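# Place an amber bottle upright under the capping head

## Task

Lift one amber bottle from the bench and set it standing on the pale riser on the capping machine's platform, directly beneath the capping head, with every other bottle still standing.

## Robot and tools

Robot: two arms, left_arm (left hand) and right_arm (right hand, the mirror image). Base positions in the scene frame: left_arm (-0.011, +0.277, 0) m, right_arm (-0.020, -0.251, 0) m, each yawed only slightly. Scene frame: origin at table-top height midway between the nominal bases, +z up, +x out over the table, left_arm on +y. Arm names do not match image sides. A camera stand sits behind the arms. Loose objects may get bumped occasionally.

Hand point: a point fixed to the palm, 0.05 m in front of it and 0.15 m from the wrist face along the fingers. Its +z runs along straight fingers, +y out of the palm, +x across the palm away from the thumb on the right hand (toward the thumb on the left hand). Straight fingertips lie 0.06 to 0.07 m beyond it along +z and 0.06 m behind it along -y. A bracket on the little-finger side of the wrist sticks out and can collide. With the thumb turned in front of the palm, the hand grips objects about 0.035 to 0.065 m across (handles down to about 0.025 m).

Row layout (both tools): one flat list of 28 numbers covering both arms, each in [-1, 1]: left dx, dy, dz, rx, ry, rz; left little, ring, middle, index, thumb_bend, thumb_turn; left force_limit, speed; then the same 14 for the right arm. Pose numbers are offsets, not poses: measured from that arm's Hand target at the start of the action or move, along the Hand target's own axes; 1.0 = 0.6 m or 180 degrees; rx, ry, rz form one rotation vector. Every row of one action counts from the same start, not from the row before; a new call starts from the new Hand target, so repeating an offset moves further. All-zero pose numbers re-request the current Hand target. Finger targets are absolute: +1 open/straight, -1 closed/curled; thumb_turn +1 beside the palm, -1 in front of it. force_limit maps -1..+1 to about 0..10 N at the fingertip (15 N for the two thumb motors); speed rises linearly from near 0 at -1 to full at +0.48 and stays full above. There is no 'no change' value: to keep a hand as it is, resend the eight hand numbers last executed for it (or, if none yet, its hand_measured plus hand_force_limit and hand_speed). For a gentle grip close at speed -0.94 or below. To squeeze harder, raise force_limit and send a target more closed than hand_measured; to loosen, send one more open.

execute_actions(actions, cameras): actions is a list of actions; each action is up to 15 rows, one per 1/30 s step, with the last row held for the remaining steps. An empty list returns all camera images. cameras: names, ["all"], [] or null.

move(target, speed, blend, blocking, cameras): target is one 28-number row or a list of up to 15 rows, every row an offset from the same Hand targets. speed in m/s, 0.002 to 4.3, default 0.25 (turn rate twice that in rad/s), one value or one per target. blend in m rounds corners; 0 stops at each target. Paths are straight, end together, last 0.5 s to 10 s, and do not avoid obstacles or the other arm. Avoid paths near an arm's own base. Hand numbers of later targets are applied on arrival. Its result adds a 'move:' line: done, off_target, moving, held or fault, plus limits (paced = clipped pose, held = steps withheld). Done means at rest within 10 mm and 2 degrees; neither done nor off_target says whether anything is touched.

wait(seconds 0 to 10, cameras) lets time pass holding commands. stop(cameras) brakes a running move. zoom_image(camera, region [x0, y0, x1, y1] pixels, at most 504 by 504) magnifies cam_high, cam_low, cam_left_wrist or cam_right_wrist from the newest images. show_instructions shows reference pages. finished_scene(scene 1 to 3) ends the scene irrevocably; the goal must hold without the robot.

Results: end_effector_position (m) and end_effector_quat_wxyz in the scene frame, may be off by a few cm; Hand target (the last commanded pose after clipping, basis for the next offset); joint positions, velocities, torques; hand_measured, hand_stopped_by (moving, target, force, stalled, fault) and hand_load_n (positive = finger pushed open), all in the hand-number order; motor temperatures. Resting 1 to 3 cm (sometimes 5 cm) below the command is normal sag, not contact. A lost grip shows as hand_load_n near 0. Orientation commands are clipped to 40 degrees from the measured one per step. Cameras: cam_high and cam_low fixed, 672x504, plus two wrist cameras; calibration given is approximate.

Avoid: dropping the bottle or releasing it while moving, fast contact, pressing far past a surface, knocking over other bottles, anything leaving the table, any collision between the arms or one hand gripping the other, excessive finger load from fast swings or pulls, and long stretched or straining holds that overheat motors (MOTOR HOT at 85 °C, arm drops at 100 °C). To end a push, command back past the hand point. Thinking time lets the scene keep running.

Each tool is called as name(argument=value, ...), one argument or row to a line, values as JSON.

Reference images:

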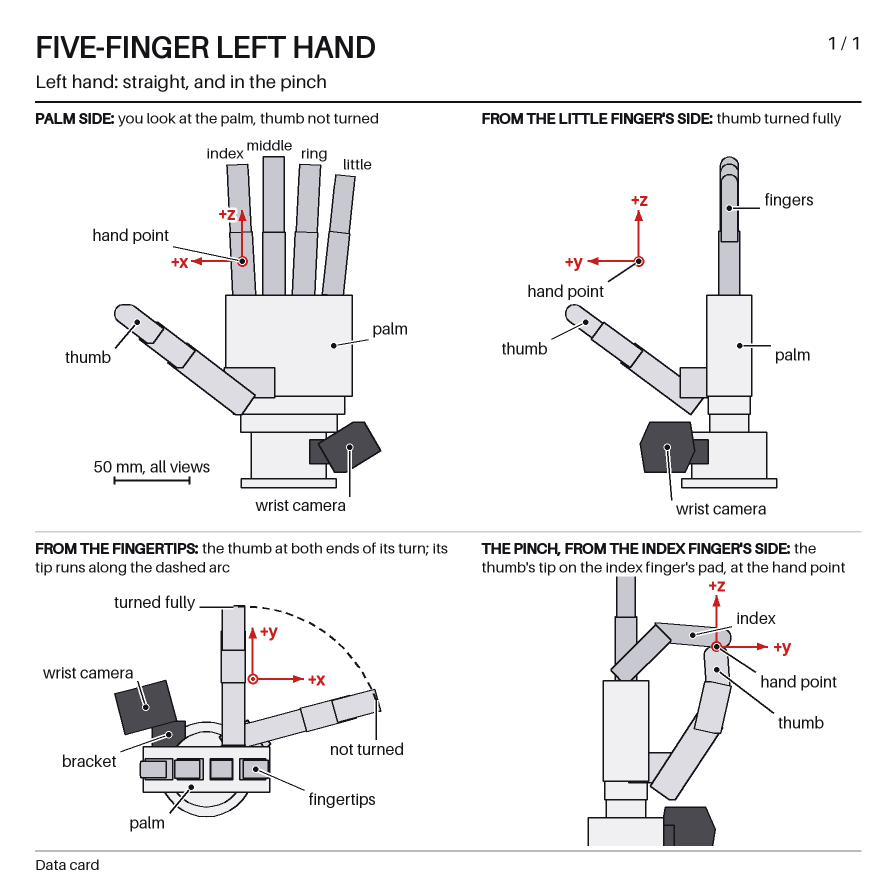

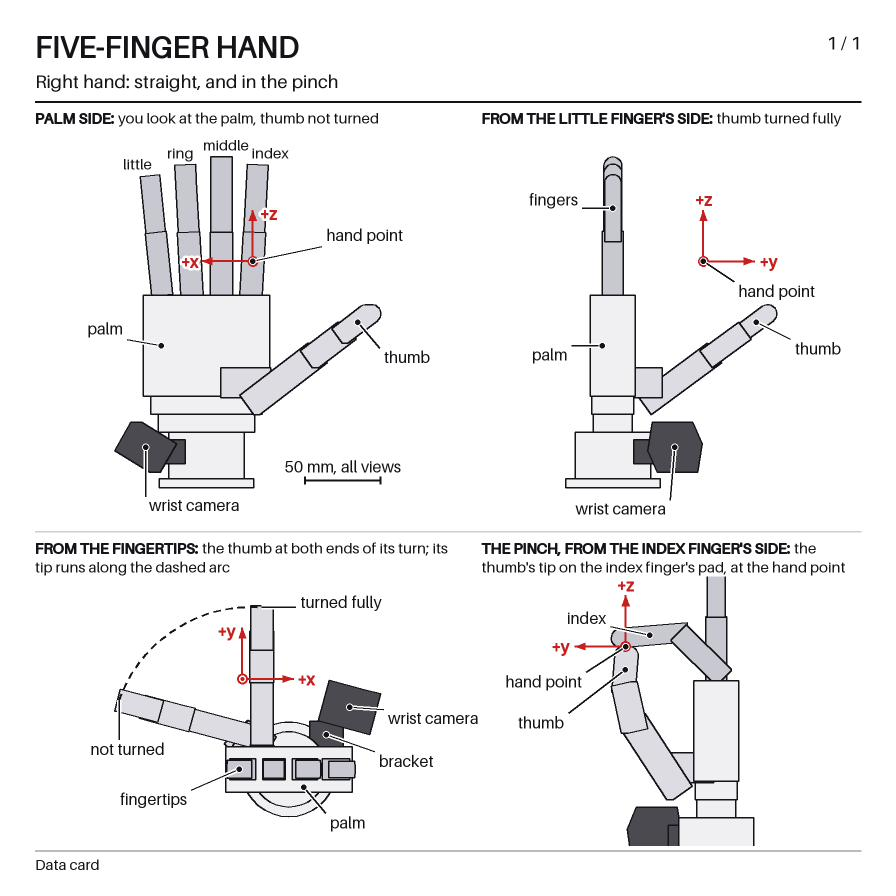

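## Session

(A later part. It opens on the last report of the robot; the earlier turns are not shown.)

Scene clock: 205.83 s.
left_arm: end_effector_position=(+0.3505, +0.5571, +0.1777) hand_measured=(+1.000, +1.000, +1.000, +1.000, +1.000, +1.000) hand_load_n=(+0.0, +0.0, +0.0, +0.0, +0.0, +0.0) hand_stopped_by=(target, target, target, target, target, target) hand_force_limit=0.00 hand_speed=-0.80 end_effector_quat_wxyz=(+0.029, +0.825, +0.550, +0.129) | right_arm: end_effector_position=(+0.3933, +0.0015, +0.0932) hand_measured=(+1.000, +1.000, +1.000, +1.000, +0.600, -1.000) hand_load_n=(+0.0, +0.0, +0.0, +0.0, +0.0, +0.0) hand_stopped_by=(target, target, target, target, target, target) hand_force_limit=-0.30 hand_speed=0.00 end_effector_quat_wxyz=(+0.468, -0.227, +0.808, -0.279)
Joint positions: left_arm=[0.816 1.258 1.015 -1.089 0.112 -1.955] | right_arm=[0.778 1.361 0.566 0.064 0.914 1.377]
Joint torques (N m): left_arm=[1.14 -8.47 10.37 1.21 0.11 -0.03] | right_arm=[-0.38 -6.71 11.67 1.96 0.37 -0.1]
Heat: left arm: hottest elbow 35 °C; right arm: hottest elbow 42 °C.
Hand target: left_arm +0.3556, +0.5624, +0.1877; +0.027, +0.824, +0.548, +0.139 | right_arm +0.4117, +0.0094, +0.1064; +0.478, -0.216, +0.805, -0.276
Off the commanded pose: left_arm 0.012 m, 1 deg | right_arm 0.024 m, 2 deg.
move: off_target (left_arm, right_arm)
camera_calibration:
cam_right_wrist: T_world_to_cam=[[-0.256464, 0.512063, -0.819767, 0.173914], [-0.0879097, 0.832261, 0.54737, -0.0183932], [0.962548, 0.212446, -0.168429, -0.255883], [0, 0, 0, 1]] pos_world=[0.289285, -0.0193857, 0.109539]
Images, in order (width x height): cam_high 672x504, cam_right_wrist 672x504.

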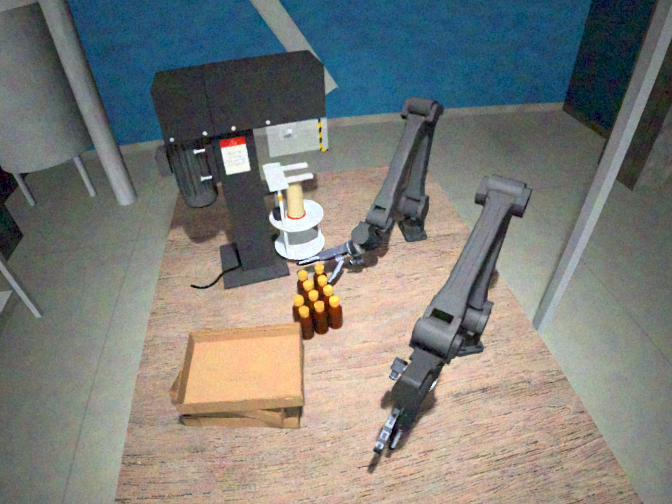

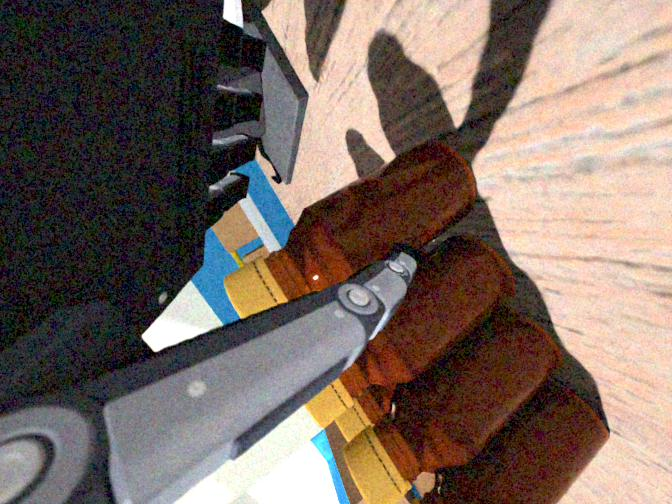

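move(
  target=[
    [0,0,0,0,0,0, 1,1,1,1,1,1,0.0,-0.8, 0,0,0,0,0,0, 1,1,0.4,0.4,0.6,-1,-0.3,-0.3],
    [0,0,0,0,0,0, 1,1,1,1,1,1,0.0,-0.8, 0,0,0,0,0,0, 1,1,-0.1,-0.1,0.6,-1,-0.4,-0.92],
  ],
  speed=0.06,
  cameras=["cam_high","cam_right_wrist"],
)

zoom_image(
  camera="cam_right_wrist",
  region=[200, 40, 504, 344],
)

zoom_image(
  camera="cam_high",
  region=[270, 210, 380, 320],
)

Scene clock: 209.50 s.
left_arm: end_effector_position=(+0.3505, +0.5571, +0.1777) hand_measured=(+1.000, +1.000, +1.000, +1.000, +1.000, +1.000) hand_load_n=(+0.0, +0.0, +0.0, +0.0, +0.0, +0.0) hand_stopped_by=(target, target, target, target, target, target) hand_force_limit=0.00 hand_speed=-0.80 end_effector_quat_wxyz=(+0.029, +0.825, +0.550, +0.129) | right_arm: end_effector_position=(+0.3933, +0.0015, +0.0930) hand_measured=(+1.000, +1.000, +0.126, +0.104, +0.602, -1.000) hand_load_n=(-0.5, +0.0, +1.5, +4.5, +5.5, +0.5) hand_stopped_by=(target, target, force, force, target, target) hand_force_limit=-0.40 hand_speed=-0.92 end_effector_quat_wxyz=(+0.467, -0.228, +0.807, -0.279)
Joint positions: left_arm=[0.816 1.258 1.015 -1.089 0.112 -1.955] | right_arm=[0.778 1.361 0.566 0.064 0.914 1.375]
Joint torques (N m): left_arm=[1.08 -8.18 10.3 1.24 0.12 -0.01] | right_arm=[-0.32 -7.12 11.6 1.91 0.4 -0.1]
Heat: left arm: hottest elbow 35 °C; right arm: hottest elbow 42 °C.
Hand target: left_arm +0.3556, +0.5624, +0.1877; +0.027, +0.824, +0.548, +0.139 | right_arm +0.4118, +0.0092, +0.1064; +0.478, -0.216, +0.805, -0.276
Off the commanded pose: left_arm 0.012 m, 1 deg | right_arm 0.024 m, 2 deg.
move: off_target (left_arm, right_arm); target 2's new numbers were sent with right_arm's hand 0.024 m and 2 deg from that target
camera_calibration:
cam_right_wrist: T_world_to_cam=[[-0.257423, 0.510965, -0.820151, 0.174201], [-0.0883488, 0.832754, 0.546548, -0.0180225], [0.962251, 0.213153, -0.169227, -0.255789], [0, 0, 0, 1]] pos_world=[0.289385, -0.0194802, 0.109435]
Images, in order (width x height): cam_high 672x504, cam_right_wrist 672x504.

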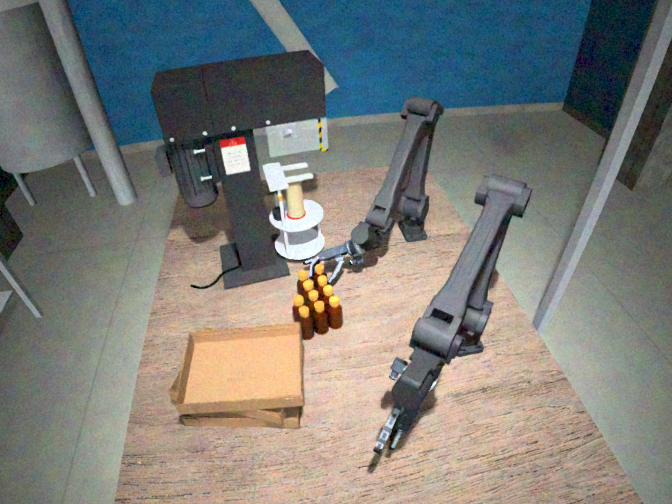

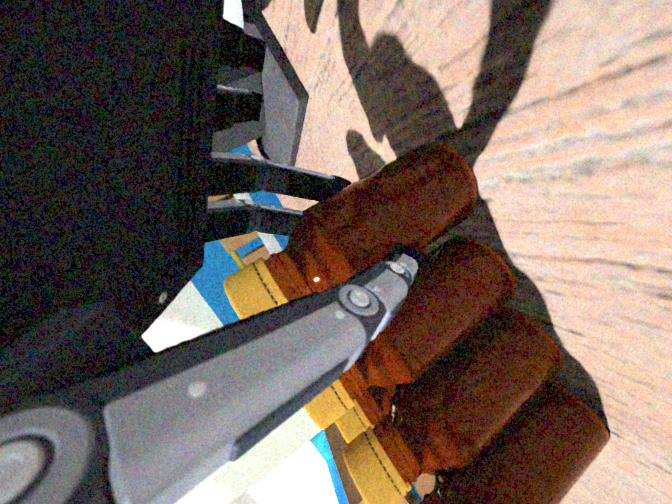

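Scaled by 1.658 from the camera's 672x504 image, which has a finer 960x720 frame.

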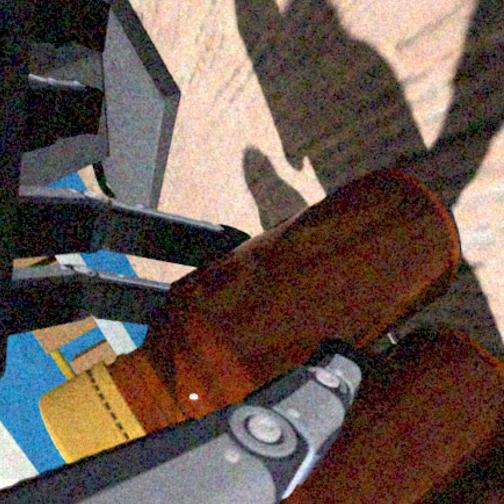

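Scaled by 4.582 from the camera's 672x504 image, which has a finer 960x720 frame.

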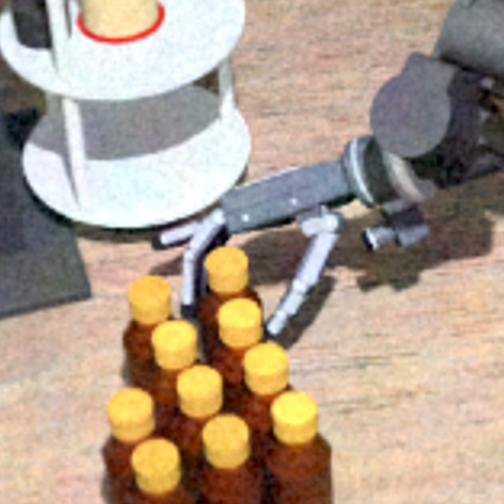

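move(
  target=[
    [0,0,0,0,0,0, 1,1,1,1,1,1,0.0,-0.8, 0,0,0,0,0,0, 1,1,-0.3,-0.3,0.6,-1,-0.1,-0.95],
  ],
  speed=0.06,
  cameras=[],
)

Scene clock: 211.07 s.
left_arm: end_effector_position=(+0.3505, +0.5571, +0.1777) hand_measured=(+1.000, +1.000, +1.000, +1.000, +1.000, +1.000) hand_load_n=(+0.0, +0.0, +0.0, +0.0, +0.0, +0.0) hand_stopped_by=(target, target, target, target, target, target) hand_force_limit=0.00 hand_speed=-0.80 end_effector_quat_wxyz=(+0.029, +0.825, +0.550, +0.129) | right_arm: end_effector_position=(+0.3933, +0.0015, +0.0930) hand_measured=(+1.000, +1.000, +0.114, +0.104, +0.602, -1.000) hand_load_n=(+0.0, +0.0, +5.0, +3.0, +7.5, +1.5) hand_stopped_by=(target, target, force, force, target, target) hand_force_limit=-0.10 hand_speed=-0.95 end_effector_quat_wxyz=(+0.467, -0.228, +0.807, -0.279)
Joint positions: left_arm=[0.816 1.258 1.015 -1.089 0.112 -1.955] | right_arm=[0.778 1.361 0.566 0.064 0.914 1.375]
Joint torques (N m): left_arm=[1.32 -8.59 10.25 1.11 0.11 -0.02] | right_arm=[-0.44 -7.06 11.62 1.96 0.39 -0.11]
Heat: left arm: hottest elbow 35 °C; right arm: hottest elbow 42 °C.
Hand target: left_arm +0.3556, +0.5624, +0.1877; +0.027, +0.824, +0.548, +0.139 | right_arm +0.4118, +0.0092, +0.1064; +0.478, -0.216, +0.805, -0.276
Off the commanded pose: left_arm 0.012 m, 1 deg | right_arm 0.024 m, 2 deg.
move: off_target (left_arm, right_arm)
No camera images: "cameras" was empty.

Middle 5 N, index 3 N, thumb 7.5 N. Now lift.

move(
  target=[
    [0,0,0,0,0,0, 1,1,1,1,1,1,0.0,-0.8, -0.0597,-0.0613,-0.0547,0,0,0, 1,1,-0.3,-0.3,0.6,-1,-0.1,-0.95],
  ],
  speed=0.06,
  cameras=["cam_high","cam_right_wrist"],
)

zoom_image(
  camera="cam_high",
  region=[260, 190, 390, 320],
)

zoom_image(
  camera="cam_right_wrist",
  region=[200, 40, 504, 344],
)

Scene clock: 213.60 s.
left_arm: end_effector_position=(+0.3505, +0.5571, +0.1777) hand_measured=(+1.000, +1.000, +1.000, +1.000, +1.000, +1.000) hand_load_n=(+0.0, +0.0, +0.0, +0.0, -0.5, +0.0) hand_stopped_by=(target, target, target, target, target, target) hand_force_limit=0.00 hand_speed=-0.80 end_effector_quat_wxyz=(+0.029, +0.825, +0.550, +0.129) | right_arm: end_effector_position=(+0.3842, -0.0095, +0.1203) hand_measured=(+1.000, +1.000, +0.114, +0.104, +0.602, -1.000) hand_load_n=(+0.0, +0.0, +5.0, +2.0, +8.0, +0.0) hand_stopped_by=(target, target, force, force, target, target) hand_force_limit=-0.10 hand_speed=-0.95 end_effector_quat_wxyz=(+0.440, -0.246, +0.811, -0.297)
Joint positions: left_arm=[0.816 1.258 1.015 -1.089 0.112 -1.955] | right_arm=[0.778 1.255 0.613 -0.163 0.922 1.374]
Joint torques (N m): left_arm=[1.08 -8.12 10.25 1.18 0.11 0] | right_arm=[1.26 -9.41 14.53 1.33 0.85 0.2]
Heat: left arm: hottest elbow 35 °C; right arm: hottest elbow 42 °C.
Hand target: left_arm +0.3556, +0.5624, +0.1877; +0.027, +0.824, +0.548, +0.139 | right_arm +0.4018, +0.0112, +0.1666; +0.478, -0.216, +0.805, -0.276
Off the commanded pose: left_arm 0.012 m, 1 deg | right_arm 0.054 m, 6 deg.
move: off_target (left_arm, right_arm)
camera_calibration:
cam_right_wrist: T_world_to_cam=[[-0.294877, 0.465187, -0.834654, 0.215535], [-0.0585325, 0.86306, 0.501698, -0.0302803], [0.953741, 0.196794, -0.227268, -0.229844], [0, 0, 0, 1]] pos_world=[0.280995, -0.0288986, 0.142853]
Images, in order (width x height): cam_high 672x504, cam_right_wrist 672x504.

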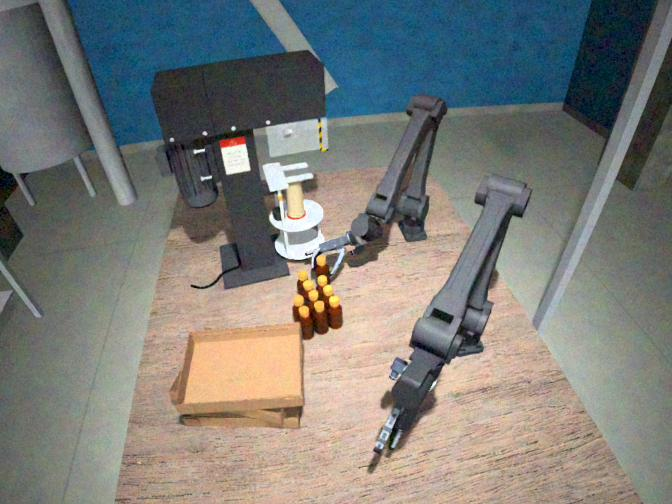

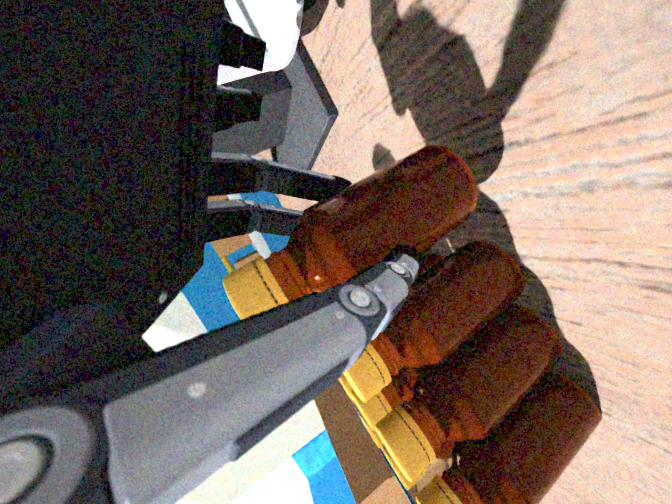

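Scaled by 3.877 from the camera's 672x504 image, which has a finer 960x720 frame.

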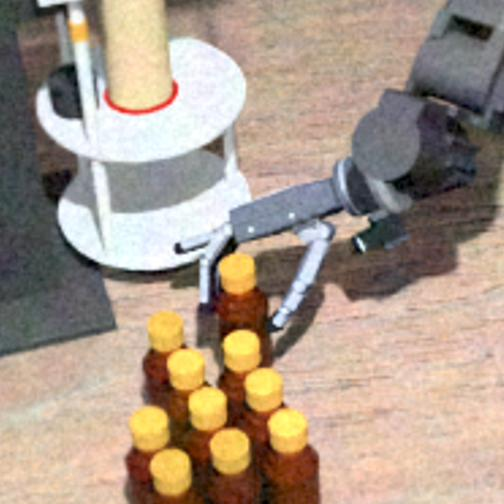

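Scaled by 1.658 from the camera's 672x504 image, which has a finer 960x720 frame.

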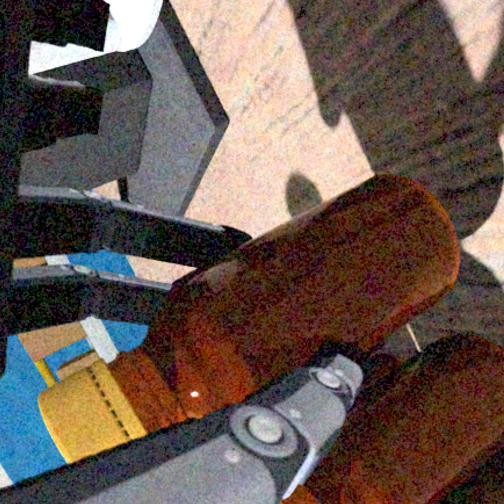

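move(
  target=[
    [0,0,0,0,0,0, 1,1,1,1,1,1,0.0,-0.8, 0,0,0,0,0,0, 1,1,-0.5,-0.5,0.6,-1,0.2,-0.95],
  ],
  speed=0.06,
  cameras=[],
)

Scene clock: 218.00 s.
left_arm: end_effector_position=(+0.3505, +0.5571, +0.1777) hand_measured=(+1.000, +1.000, +1.000, +1.000, +1.000, +1.000) hand_load_n=(+0.0, +0.0, +0.0, +0.0, -0.5, +0.0) hand_stopped_by=(target, target, target, target, target, target) hand_force_limit=0.00 hand_speed=-0.80 end_effector_quat_wxyz=(+0.029, +0.825, +0.550, +0.129) | right_arm: end_effector_position=(+0.3841, -0.0096, +0.1202) hand_measured=(+1.000, +1.000, +0.106, +0.086, +0.604, -1.000) hand_load_n=(+0.0, +0.0, +5.0, +6.0, +12.0, -0.5) hand_stopped_by=(target, target, force, force, target, target) hand_force_limit=0.20 hand_speed=-0.95 end_effector_quat_wxyz=(+0.440, -0.246, +0.811, -0.297)
Joint positions: left_arm=[0.816 1.258 1.015 -1.089 0.112 -1.955] | right_arm=[0.778 1.255 0.613 -0.163 0.922 1.374]
Joint torques (N m): left_arm=[1.26 -8.18 10.32 1.14 0.12 -0.03] | right_arm=[1.2 -9.58 14.49 1.42 0.83 0.21]
Heat: left arm: hottest elbow 35 °C; right arm: hottest elbow 44 °C.
Hand target: left_arm +0.3556, +0.5624, +0.1877; +0.027, +0.824, +0.548, +0.139 | right_arm +0.4017, +0.0112, +0.1665; +0.478, -0.216, +0.805, -0.276
Off the commanded pose: left_arm 0.012 m, 1 deg | right_arm 0.054 m, 6 deg.
move: off_target (left_arm, right_arm)
No camera images: "cameras" was empty.

move(
  target=[
    [0,0,0,0,0,0, 1,1,1,1,1,1,0.0,-0.8, -0.0802,-0.1402,-0.16,-0.0508,-0.0587,-0.0094, 1,1,-0.5,-0.5,0.6,-1,0.2,-0.95],
  ],
  speed=0.12,
  cameras=["cam_high","cam_low","cam_right_wrist"],
)

zoom_image(
  camera="cam_high",
  region=[260, 140, 420, 300],
)

zoom_image(
  camera="cam_low",
  region=[240, 100, 440, 300],
)

Scene clock: 225.20 s.
left_arm: end_effector_position=(+0.3505, +0.5571, +0.1777) hand_measured=(+1.000, +1.000, +1.000, +1.000, +1.000, +1.000) hand_load_n=(+0.0, +0.0, +0.0, +0.0, +0.0, +0.0) hand_stopped_by=(target, target, target, target, target, target) hand_force_limit=0.00 hand_speed=-0.80 end_effector_quat_wxyz=(+0.029, +0.825, +0.550, +0.129) | right_arm: end_effector_position=(+0.3299, -0.0073, +0.2328) hand_measured=(+1.000, +1.000, +0.106, +0.086, +0.604, -1.000) hand_load_n=(+0.0, +0.0, +5.0, +6.0, +12.0, -0.5) hand_stopped_by=(target, target, force, force, target, target) hand_force_limit=0.20 hand_speed=-0.95 end_effector_quat_wxyz=(+0.489, -0.321, +0.783, -0.212)
Joint positions: left_arm=[0.816 1.258 1.015 -1.089 0.112 -1.955] | right_arm=[0.778 0.857 0.638 -0.387 0.709 1.195]
Joint torques (N m): left_arm=[1.03 -8.47 10.33 1.16 0.12 -0.01] | right_arm=[-0.15 -5.83 17.91 1.76 0.32 0.06]
Heat: left arm: hottest elbow 35 °C; right arm: hottest elbow 46 °C.
Hand target: left_arm +0.3556, +0.5624, +0.1877; +0.027, +0.824, +0.548, +0.139 | right_arm +0.3450, +0.0000, +0.2900; +0.527, -0.289, +0.774, -0.197
Off the commanded pose: left_arm 0.012 m, 1 deg | right_arm 0.060 m, 6 deg.
move: off_target (left_arm, right_arm)
camera_calibration:
cam_right_wrist: T_world_to_cam=[[-0.391618, 0.447266, -0.804107, 0.317016], [-0.26675, 0.781192, 0.564432, -0.0384283], [0.880613, 0.435538, -0.186621, -0.136593], [0, 0, 0, 1]] pos_world=[0.234184, -0.0522788, 0.251114]
Images, in order (width x height): cam_high 672x504, cam_low 672x504, cam_right_wrist 672x504.

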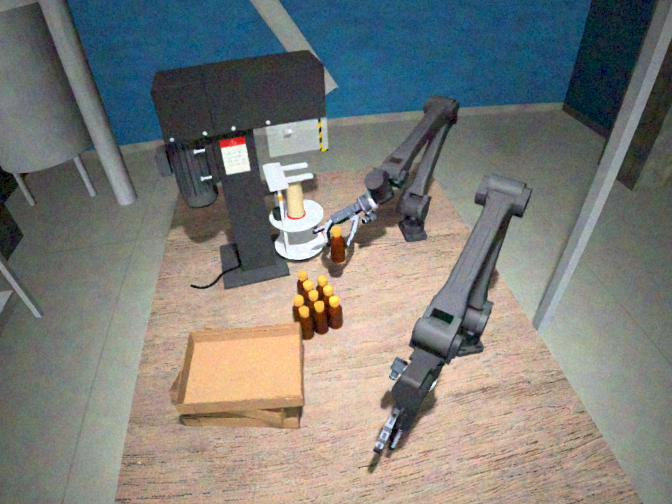

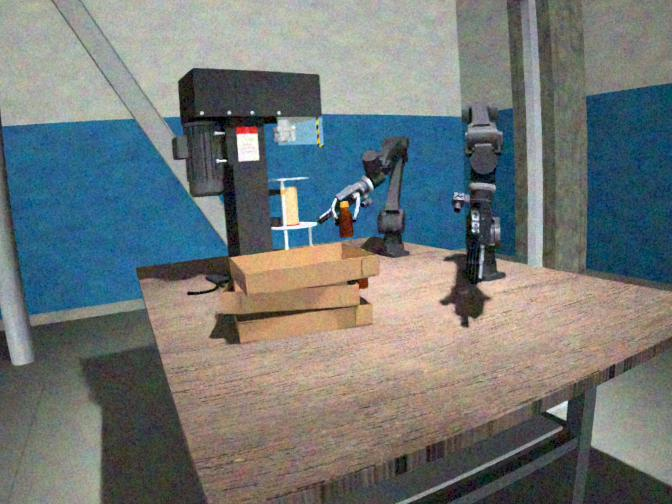

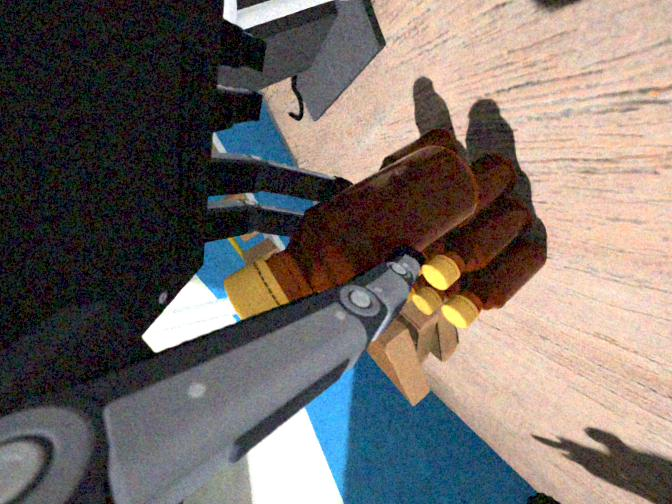

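Scaled by 3.150 from the camera's 672x504 image, which has a finer 960x720 frame.

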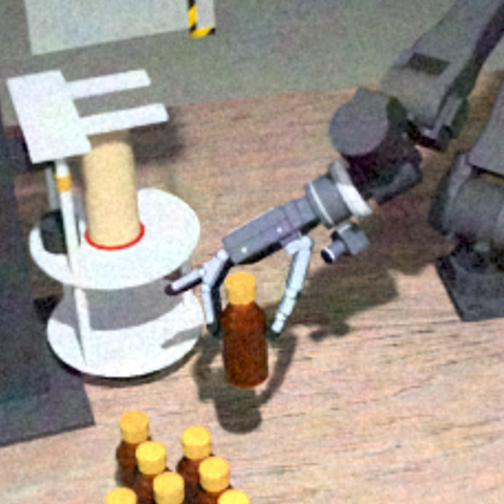

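Scaled by 2.520 from the camera's 672x504 image, which has a finer 960x720 frame.

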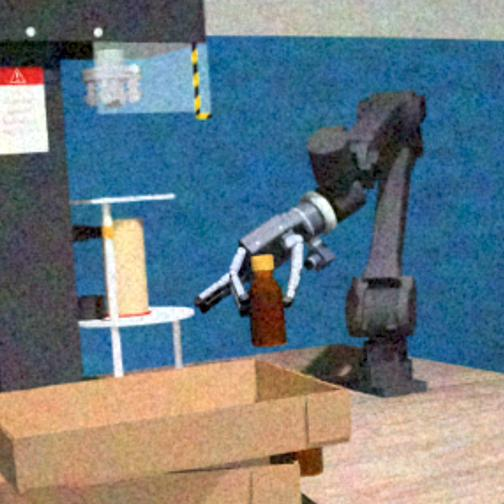

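move(
  target=[
    [0,0,0,0,0,0, 1,1,1,1,1,1,0.0,-0.8, -0.0657,-0.1895,-0.1043,-0.039,-0.0339,-0.0204, 1,1,-0.5,-0.5,0.6,-1,0.2,-0.95],
  ],
  speed=0.12,
  cameras=["cam_high","cam_low","cam_right_wrist"],
)

zoom_image(
  camera="cam_high",
  region=[260, 140, 420, 300],
)

zoom_image(
  camera="cam_right_wrist",
  region=[168, 0, 672, 504],
)

Scene clock: 231.20 s.
left_arm: end_effector_position=(+0.3505, +0.5571, +0.1777) hand_measured=(+1.000, +1.000, +1.000, +1.000, +1.000, +1.000) hand_load_n=(+0.0, +0.0, +0.0, +0.0, +0.0, +0.0) hand_stopped_by=(target, target, target, target, target, target) hand_force_limit=0.00 hand_speed=-0.80 end_effector_quat_wxyz=(+0.029, +0.825, +0.550, +0.129) | right_arm: end_effector_position=(+0.3188, -0.0565, +0.3510) hand_measured=(+1.000, +1.000, +0.106, +0.086, +0.604, -1.000) hand_load_n=(+0.0, +0.0, +5.0, +6.5, +12.0, -0.5) hand_stopped_by=(target, target, force, force, target, target) hand_force_limit=0.20 hand_speed=-0.95 end_effector_quat_wxyz=(+0.501, -0.382, +0.762, -0.150)
Joint positions: left_arm=[0.816 1.258 1.015 -1.089 0.112 -1.955] | right_arm=[0.492 0.69 0.866 -0.669 0.291 0.968]
Joint torques (N m): left_arm=[1.44 -8.59 10.3 1.26 0.1 -0.02] | right_arm=[-0.44 -3.6 18.71 1.94 -0.08 0.07]
Heat: left arm: hottest elbow 35 °C; right arm: hottest elbow 46 °C.
Hand target: left_arm +0.3556, +0.5624, +0.1877; +0.027, +0.824, +0.548, +0.139 | right_arm +0.3251, -0.0601, +0.4098; +0.542, -0.356, +0.746, -0.150
Off the commanded pose: left_arm 0.012 m, 1 deg | right_arm 0.059 m, 6 deg.
move: off_target (left_arm, right_arm)
camera_calibration:
cam_right_wrist: T_world_to_cam=[[-0.486081, 0.400066, -0.776964, 0.447663], [-0.380161, 0.703735, 0.600195, -0.0503744], [0.786894, 0.587115, -0.189983, -0.0437124], [0, 0, 0, 1]] pos_world=[0.232847, -0.11798, 0.369748]
Images, in order (width x height): cam_high 672x504, cam_low 672x504, cam_right_wrist 672x504.

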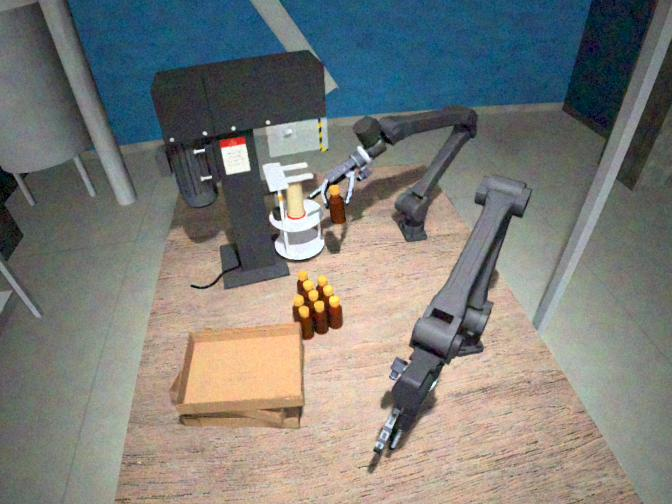

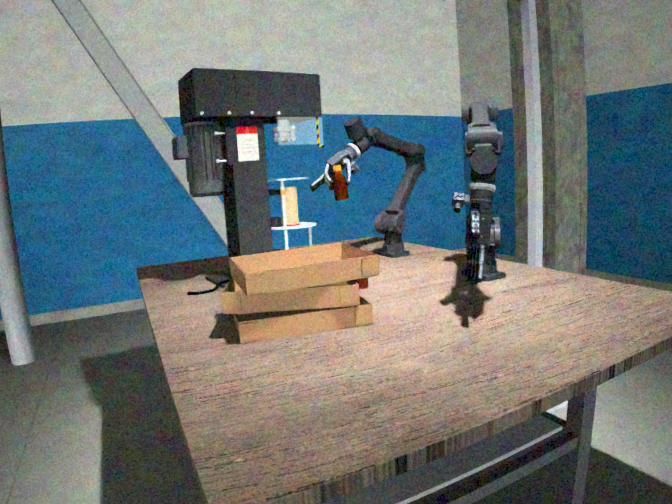

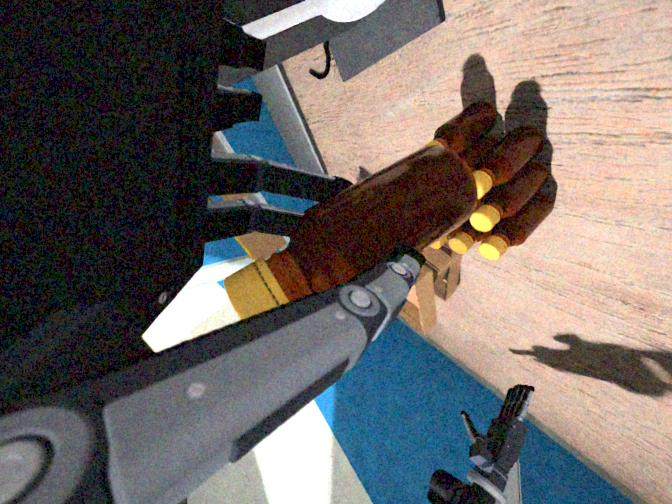

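Scaled by 3.150 from the camera's 672x504 image, which has a finer 960x720 frame.

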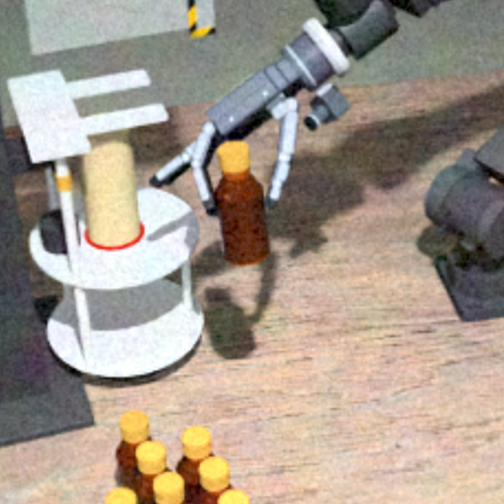

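Scaled by 1.000.

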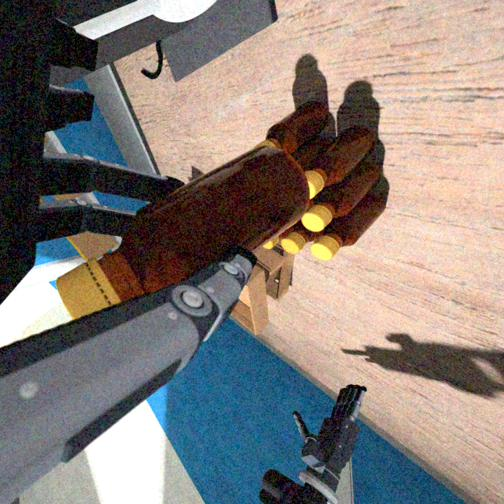

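zoom_image(
  camera="cam_low",
  region=[255, 100, 375, 220],
)

zoom_image(
  camera="cam_high",
  region=[250, 120, 370, 240],
)

Scaled by 4.200 from the camera's 672x504 image, which has a finer 960x720 frame.

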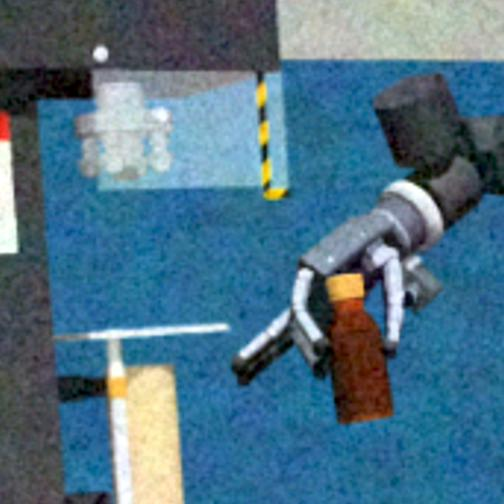

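Scaled by 4.200 from the camera's 672x504 image, which has a finer 960x720 frame.

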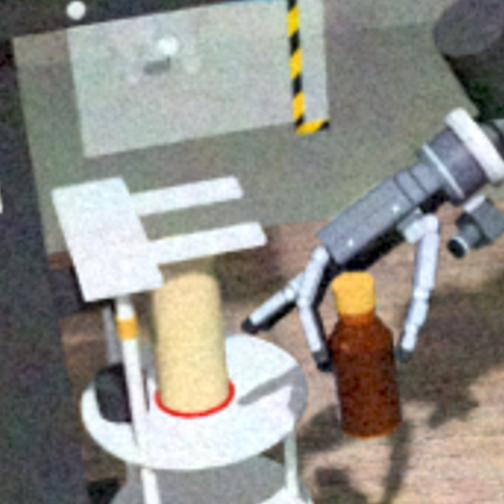

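move(
  target=[
    [0,0,0,0,0,0, 1,1,1,1,1,1,0.0,-0.8, 0.0253,-0.1235,-0.1163,-0.0214,-0.0385,-0.032, 1,1,-0.5,-0.5,0.6,-1,0.2,-0.95],
  ],
  speed=0.1,
  cameras=["cam_high","cam_low"],
)

zoom_image(
  camera="cam_low",
  region=[255, 100, 375, 220],
)

zoom_image(
  camera="cam_high",
  region=[250, 100, 370, 220],
)

Scene clock: 246.97 s.
left_arm: end_effector_position=(+0.3505, +0.5571, +0.1777) hand_measured=(+1.000, +1.000, +1.000, +1.000, +1.000, +1.000) hand_load_n=(+0.0, +0.0, +0.0, +0.0, +0.0, +0.0) hand_stopped_by=(target, target, target, target, target, target) hand_force_limit=0.00 hand_speed=-0.80 end_effector_quat_wxyz=(+0.029, +0.825, +0.550, +0.129) | right_arm: end_effector_position=(+0.2887, -0.1294, +0.4204) hand_measured=(+1.000, +1.000, +0.106, +0.086, +0.604, -1.000) hand_load_n=(+0.0, -0.5, +5.0, +6.0, +12.0, -0.5) hand_stopped_by=(target, target, force, force, target, target) hand_force_limit=0.20 hand_speed=-0.95 end_effector_quat_wxyz=(+0.533, -0.431, +0.719, -0.111)
Joint positions: left_arm=[0.816 1.258 1.015 -1.089 0.112 -1.955] | right_arm=[0.021 0.607 0.997 -0.827 -0.277 0.697]
Joint torques (N m): left_arm=[1.32 -8.47 10.26 1.2 0.11 -0.02] | right_arm=[-0.56 -1.9 17.95 1.89 -0.46 0.08]
Motor temperatures (°C): left_arm=[29 33 35 30 30 33] | right_arm=[34 34 52 33 31 30]
Heat: left arm: hottest elbow 35 °C; right arm: hottest elbow 52 °C.
Hand target: left_arm +0.3556, +0.5624, +0.1877; +0.027, +0.824, +0.548, +0.139 | right_arm +0.2860, -0.1338, +0.4701; +0.566, -0.419, +0.698, -0.130
Off the commanded pose: left_arm 0.012 m, 1 deg | right_arm 0.050 m, 5 deg.
move: off_target (left_arm, right_arm)
Images, in order (width x height): cam_high 672x504, cam_low 672x504.

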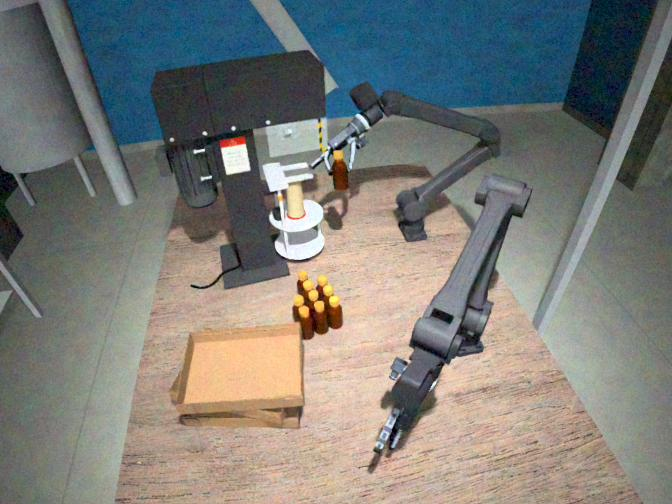

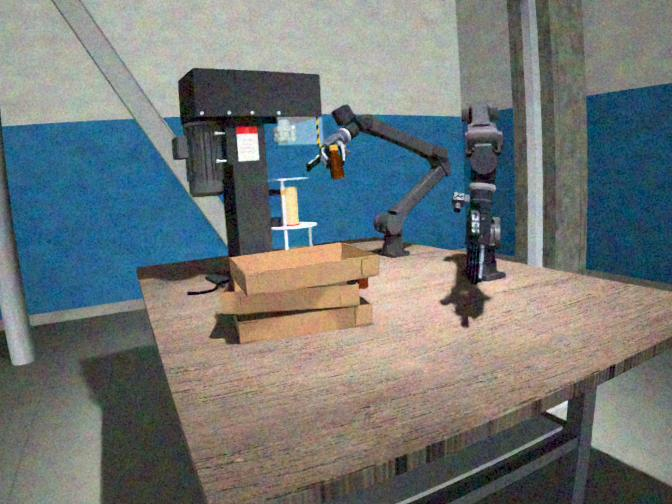

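Scaled by 4.200 from the camera's 672x504 image, which has a finer 960x720 frame.

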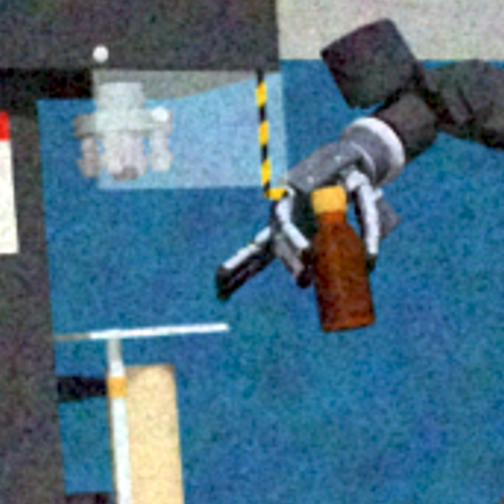

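Scaled by 4.200 from the camera's 672x504 image, which has a finer 960x720 frame.

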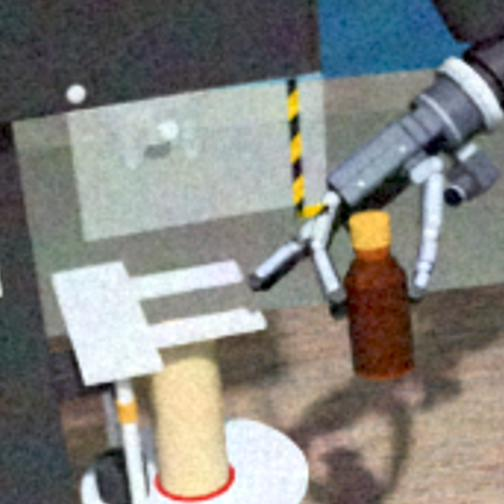

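move(
  target=[
    [0,0,0,0,0,0, 1,1,1,1,1,1,0.0,-0.8, 0.1135,-0.0718,-0.0507,0.0219,0.0227,-0.0114, 1,1,-0.5,-0.5,0.6,-1,0.2,-0.95],
  ],
  speed=0.1,
  cameras=["cam_high","cam_low","cam_right_wrist"],
)

zoom_image(
  camera="cam_low",
  region=[255, 100, 375, 220],
)

zoom_image(
  camera="cam_high",
  region=[250, 100, 370, 220],
)

Scene clock: 251.20 s.
left_arm: end_effector_position=(+0.3505, +0.5571, +0.1777) hand_measured=(+1.000, +1.000, +1.000, +1.000, +1.000, +1.000) hand_load_n=(+0.0, +0.0, +0.0, +0.0, +0.0, +0.0) hand_stopped_by=(target, target, target, target, target, target) hand_force_limit=0.00 hand_speed=-0.80 end_effector_quat_wxyz=(+0.029, +0.825, +0.550, +0.129) | right_arm: end_effector_position=(+0.2791, -0.2159, +0.4188) hand_measured=(+1.000, +1.000, +0.106, +0.086, +0.604, -1.000) hand_load_n=(-0.5, +0.0, +5.0, +6.0, +12.0, -0.5) hand_stopped_by=(target, target, force, force, target, target) hand_force_limit=0.20 hand_speed=-0.95 end_effector_quat_wxyz=(+0.532, -0.410, +0.725, -0.151)
Joint positions: left_arm=[0.816 1.258 1.015 -1.089 0.112 -1.955] | right_arm=[-0.432 0.595 0.997 -0.892 -0.601 0.486]
Joint torques (N m): left_arm=[1.2 -8.12 10.22 1.21 0.12 -0.04] | right_arm=[-0.67 -0.91 17.78 1.65 -0.67 0.09]
Heat: left arm: hottest elbow 35 °C; right arm: hottest elbow 51 °C.
Hand target: left_arm +0.3556, +0.5624, +0.1877; +0.027, +0.824, +0.548, +0.139 | right_arm +0.2769, -0.2190, +0.4620; +0.553, -0.407, +0.705, -0.179
Off the commanded pose: left_arm 0.012 m, 1 deg | right_arm 0.043 m, 5 deg.
move: off_target (left_arm, right_arm)
camera_calibration:
cam_right_wrist: T_world_to_cam=[[-0.454263, 0.348709, -0.819785, 0.542831], [-0.480162, 0.679272, 0.555008, 0.0476124], [0.750393, 0.645749, -0.141131, 0.0963978], [0, 0, 0, 1]] pos_world=[0.197113, -0.28388, 0.432184]
Images, in order (width x height): cam_high 672x504, cam_low 672x504, cam_right_wrist 672x504.

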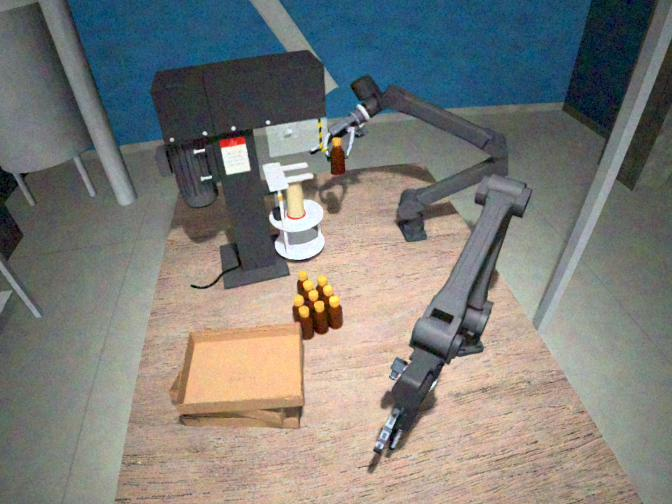

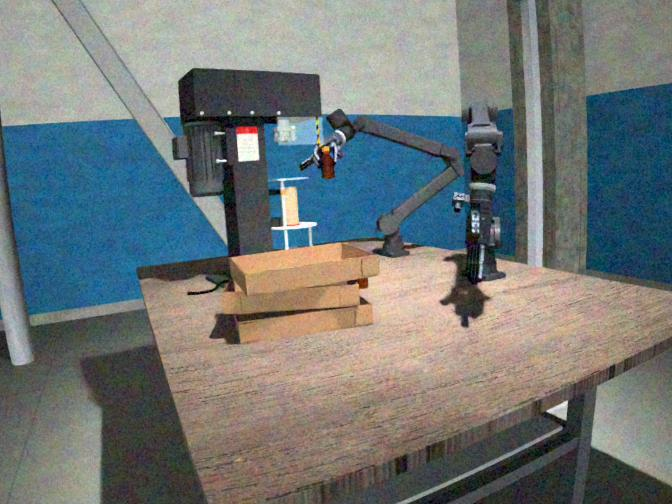

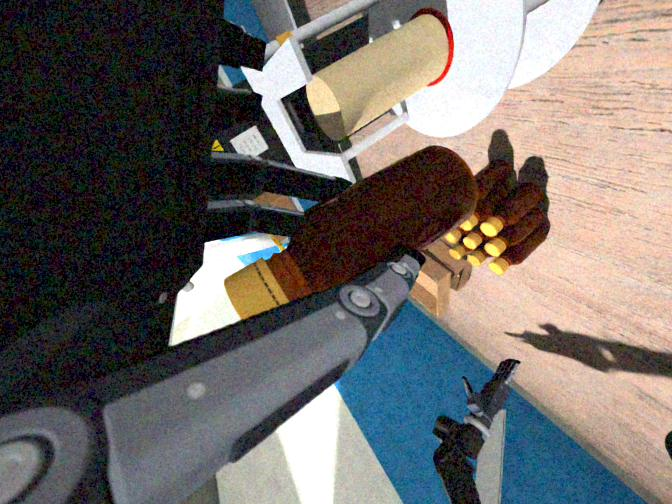

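Scaled by 4.200 from the camera's 672x504 image, which has a finer 960x720 frame.

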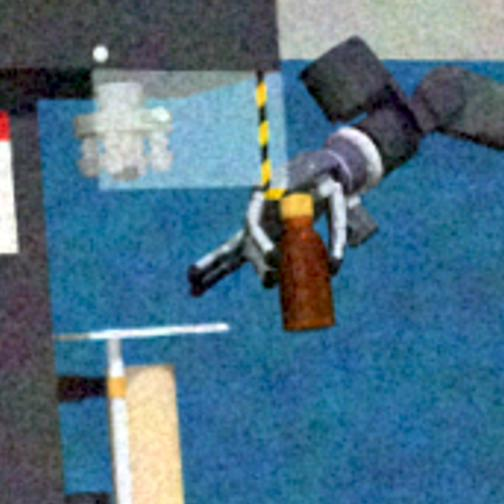

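Scaled by 4.200 from the camera's 672x504 image, which has a finer 960x720 frame.

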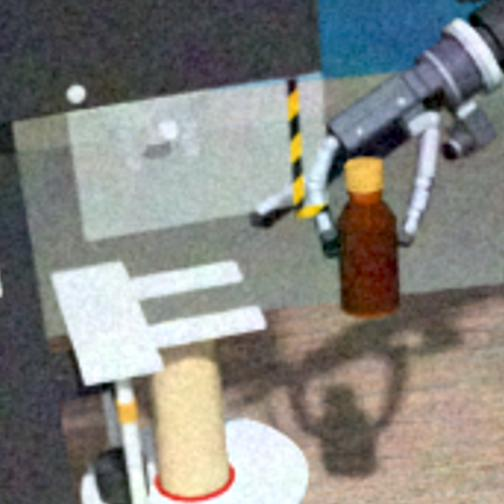

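zoom_image(
  camera="cam_right_wrist",
  region=[200, 0, 530, 220],
)

Scaled by 1.527 from the camera's 672x504 image, which has a finer 960x720 frame.

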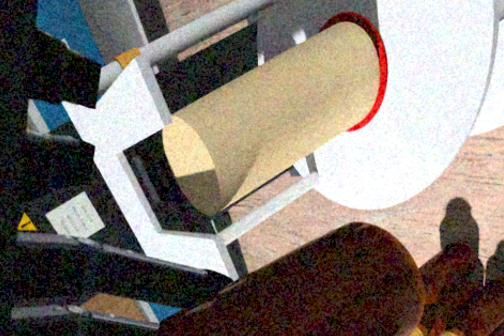

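zoom_image(
  camera="cam_right_wrist",
  region=[220, 10, 400, 200],
)

Scaled by 2.653 from the camera's 672x504 image, which has a finer 960x720 frame.

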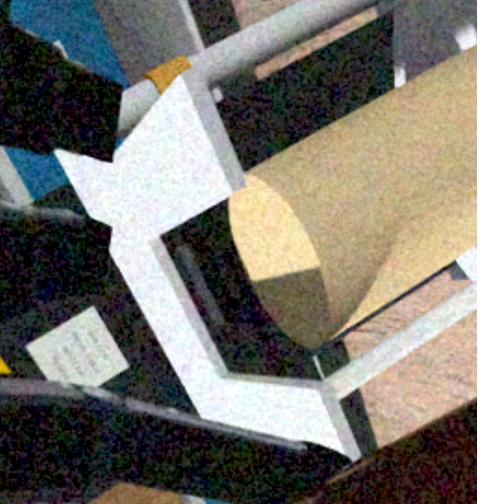

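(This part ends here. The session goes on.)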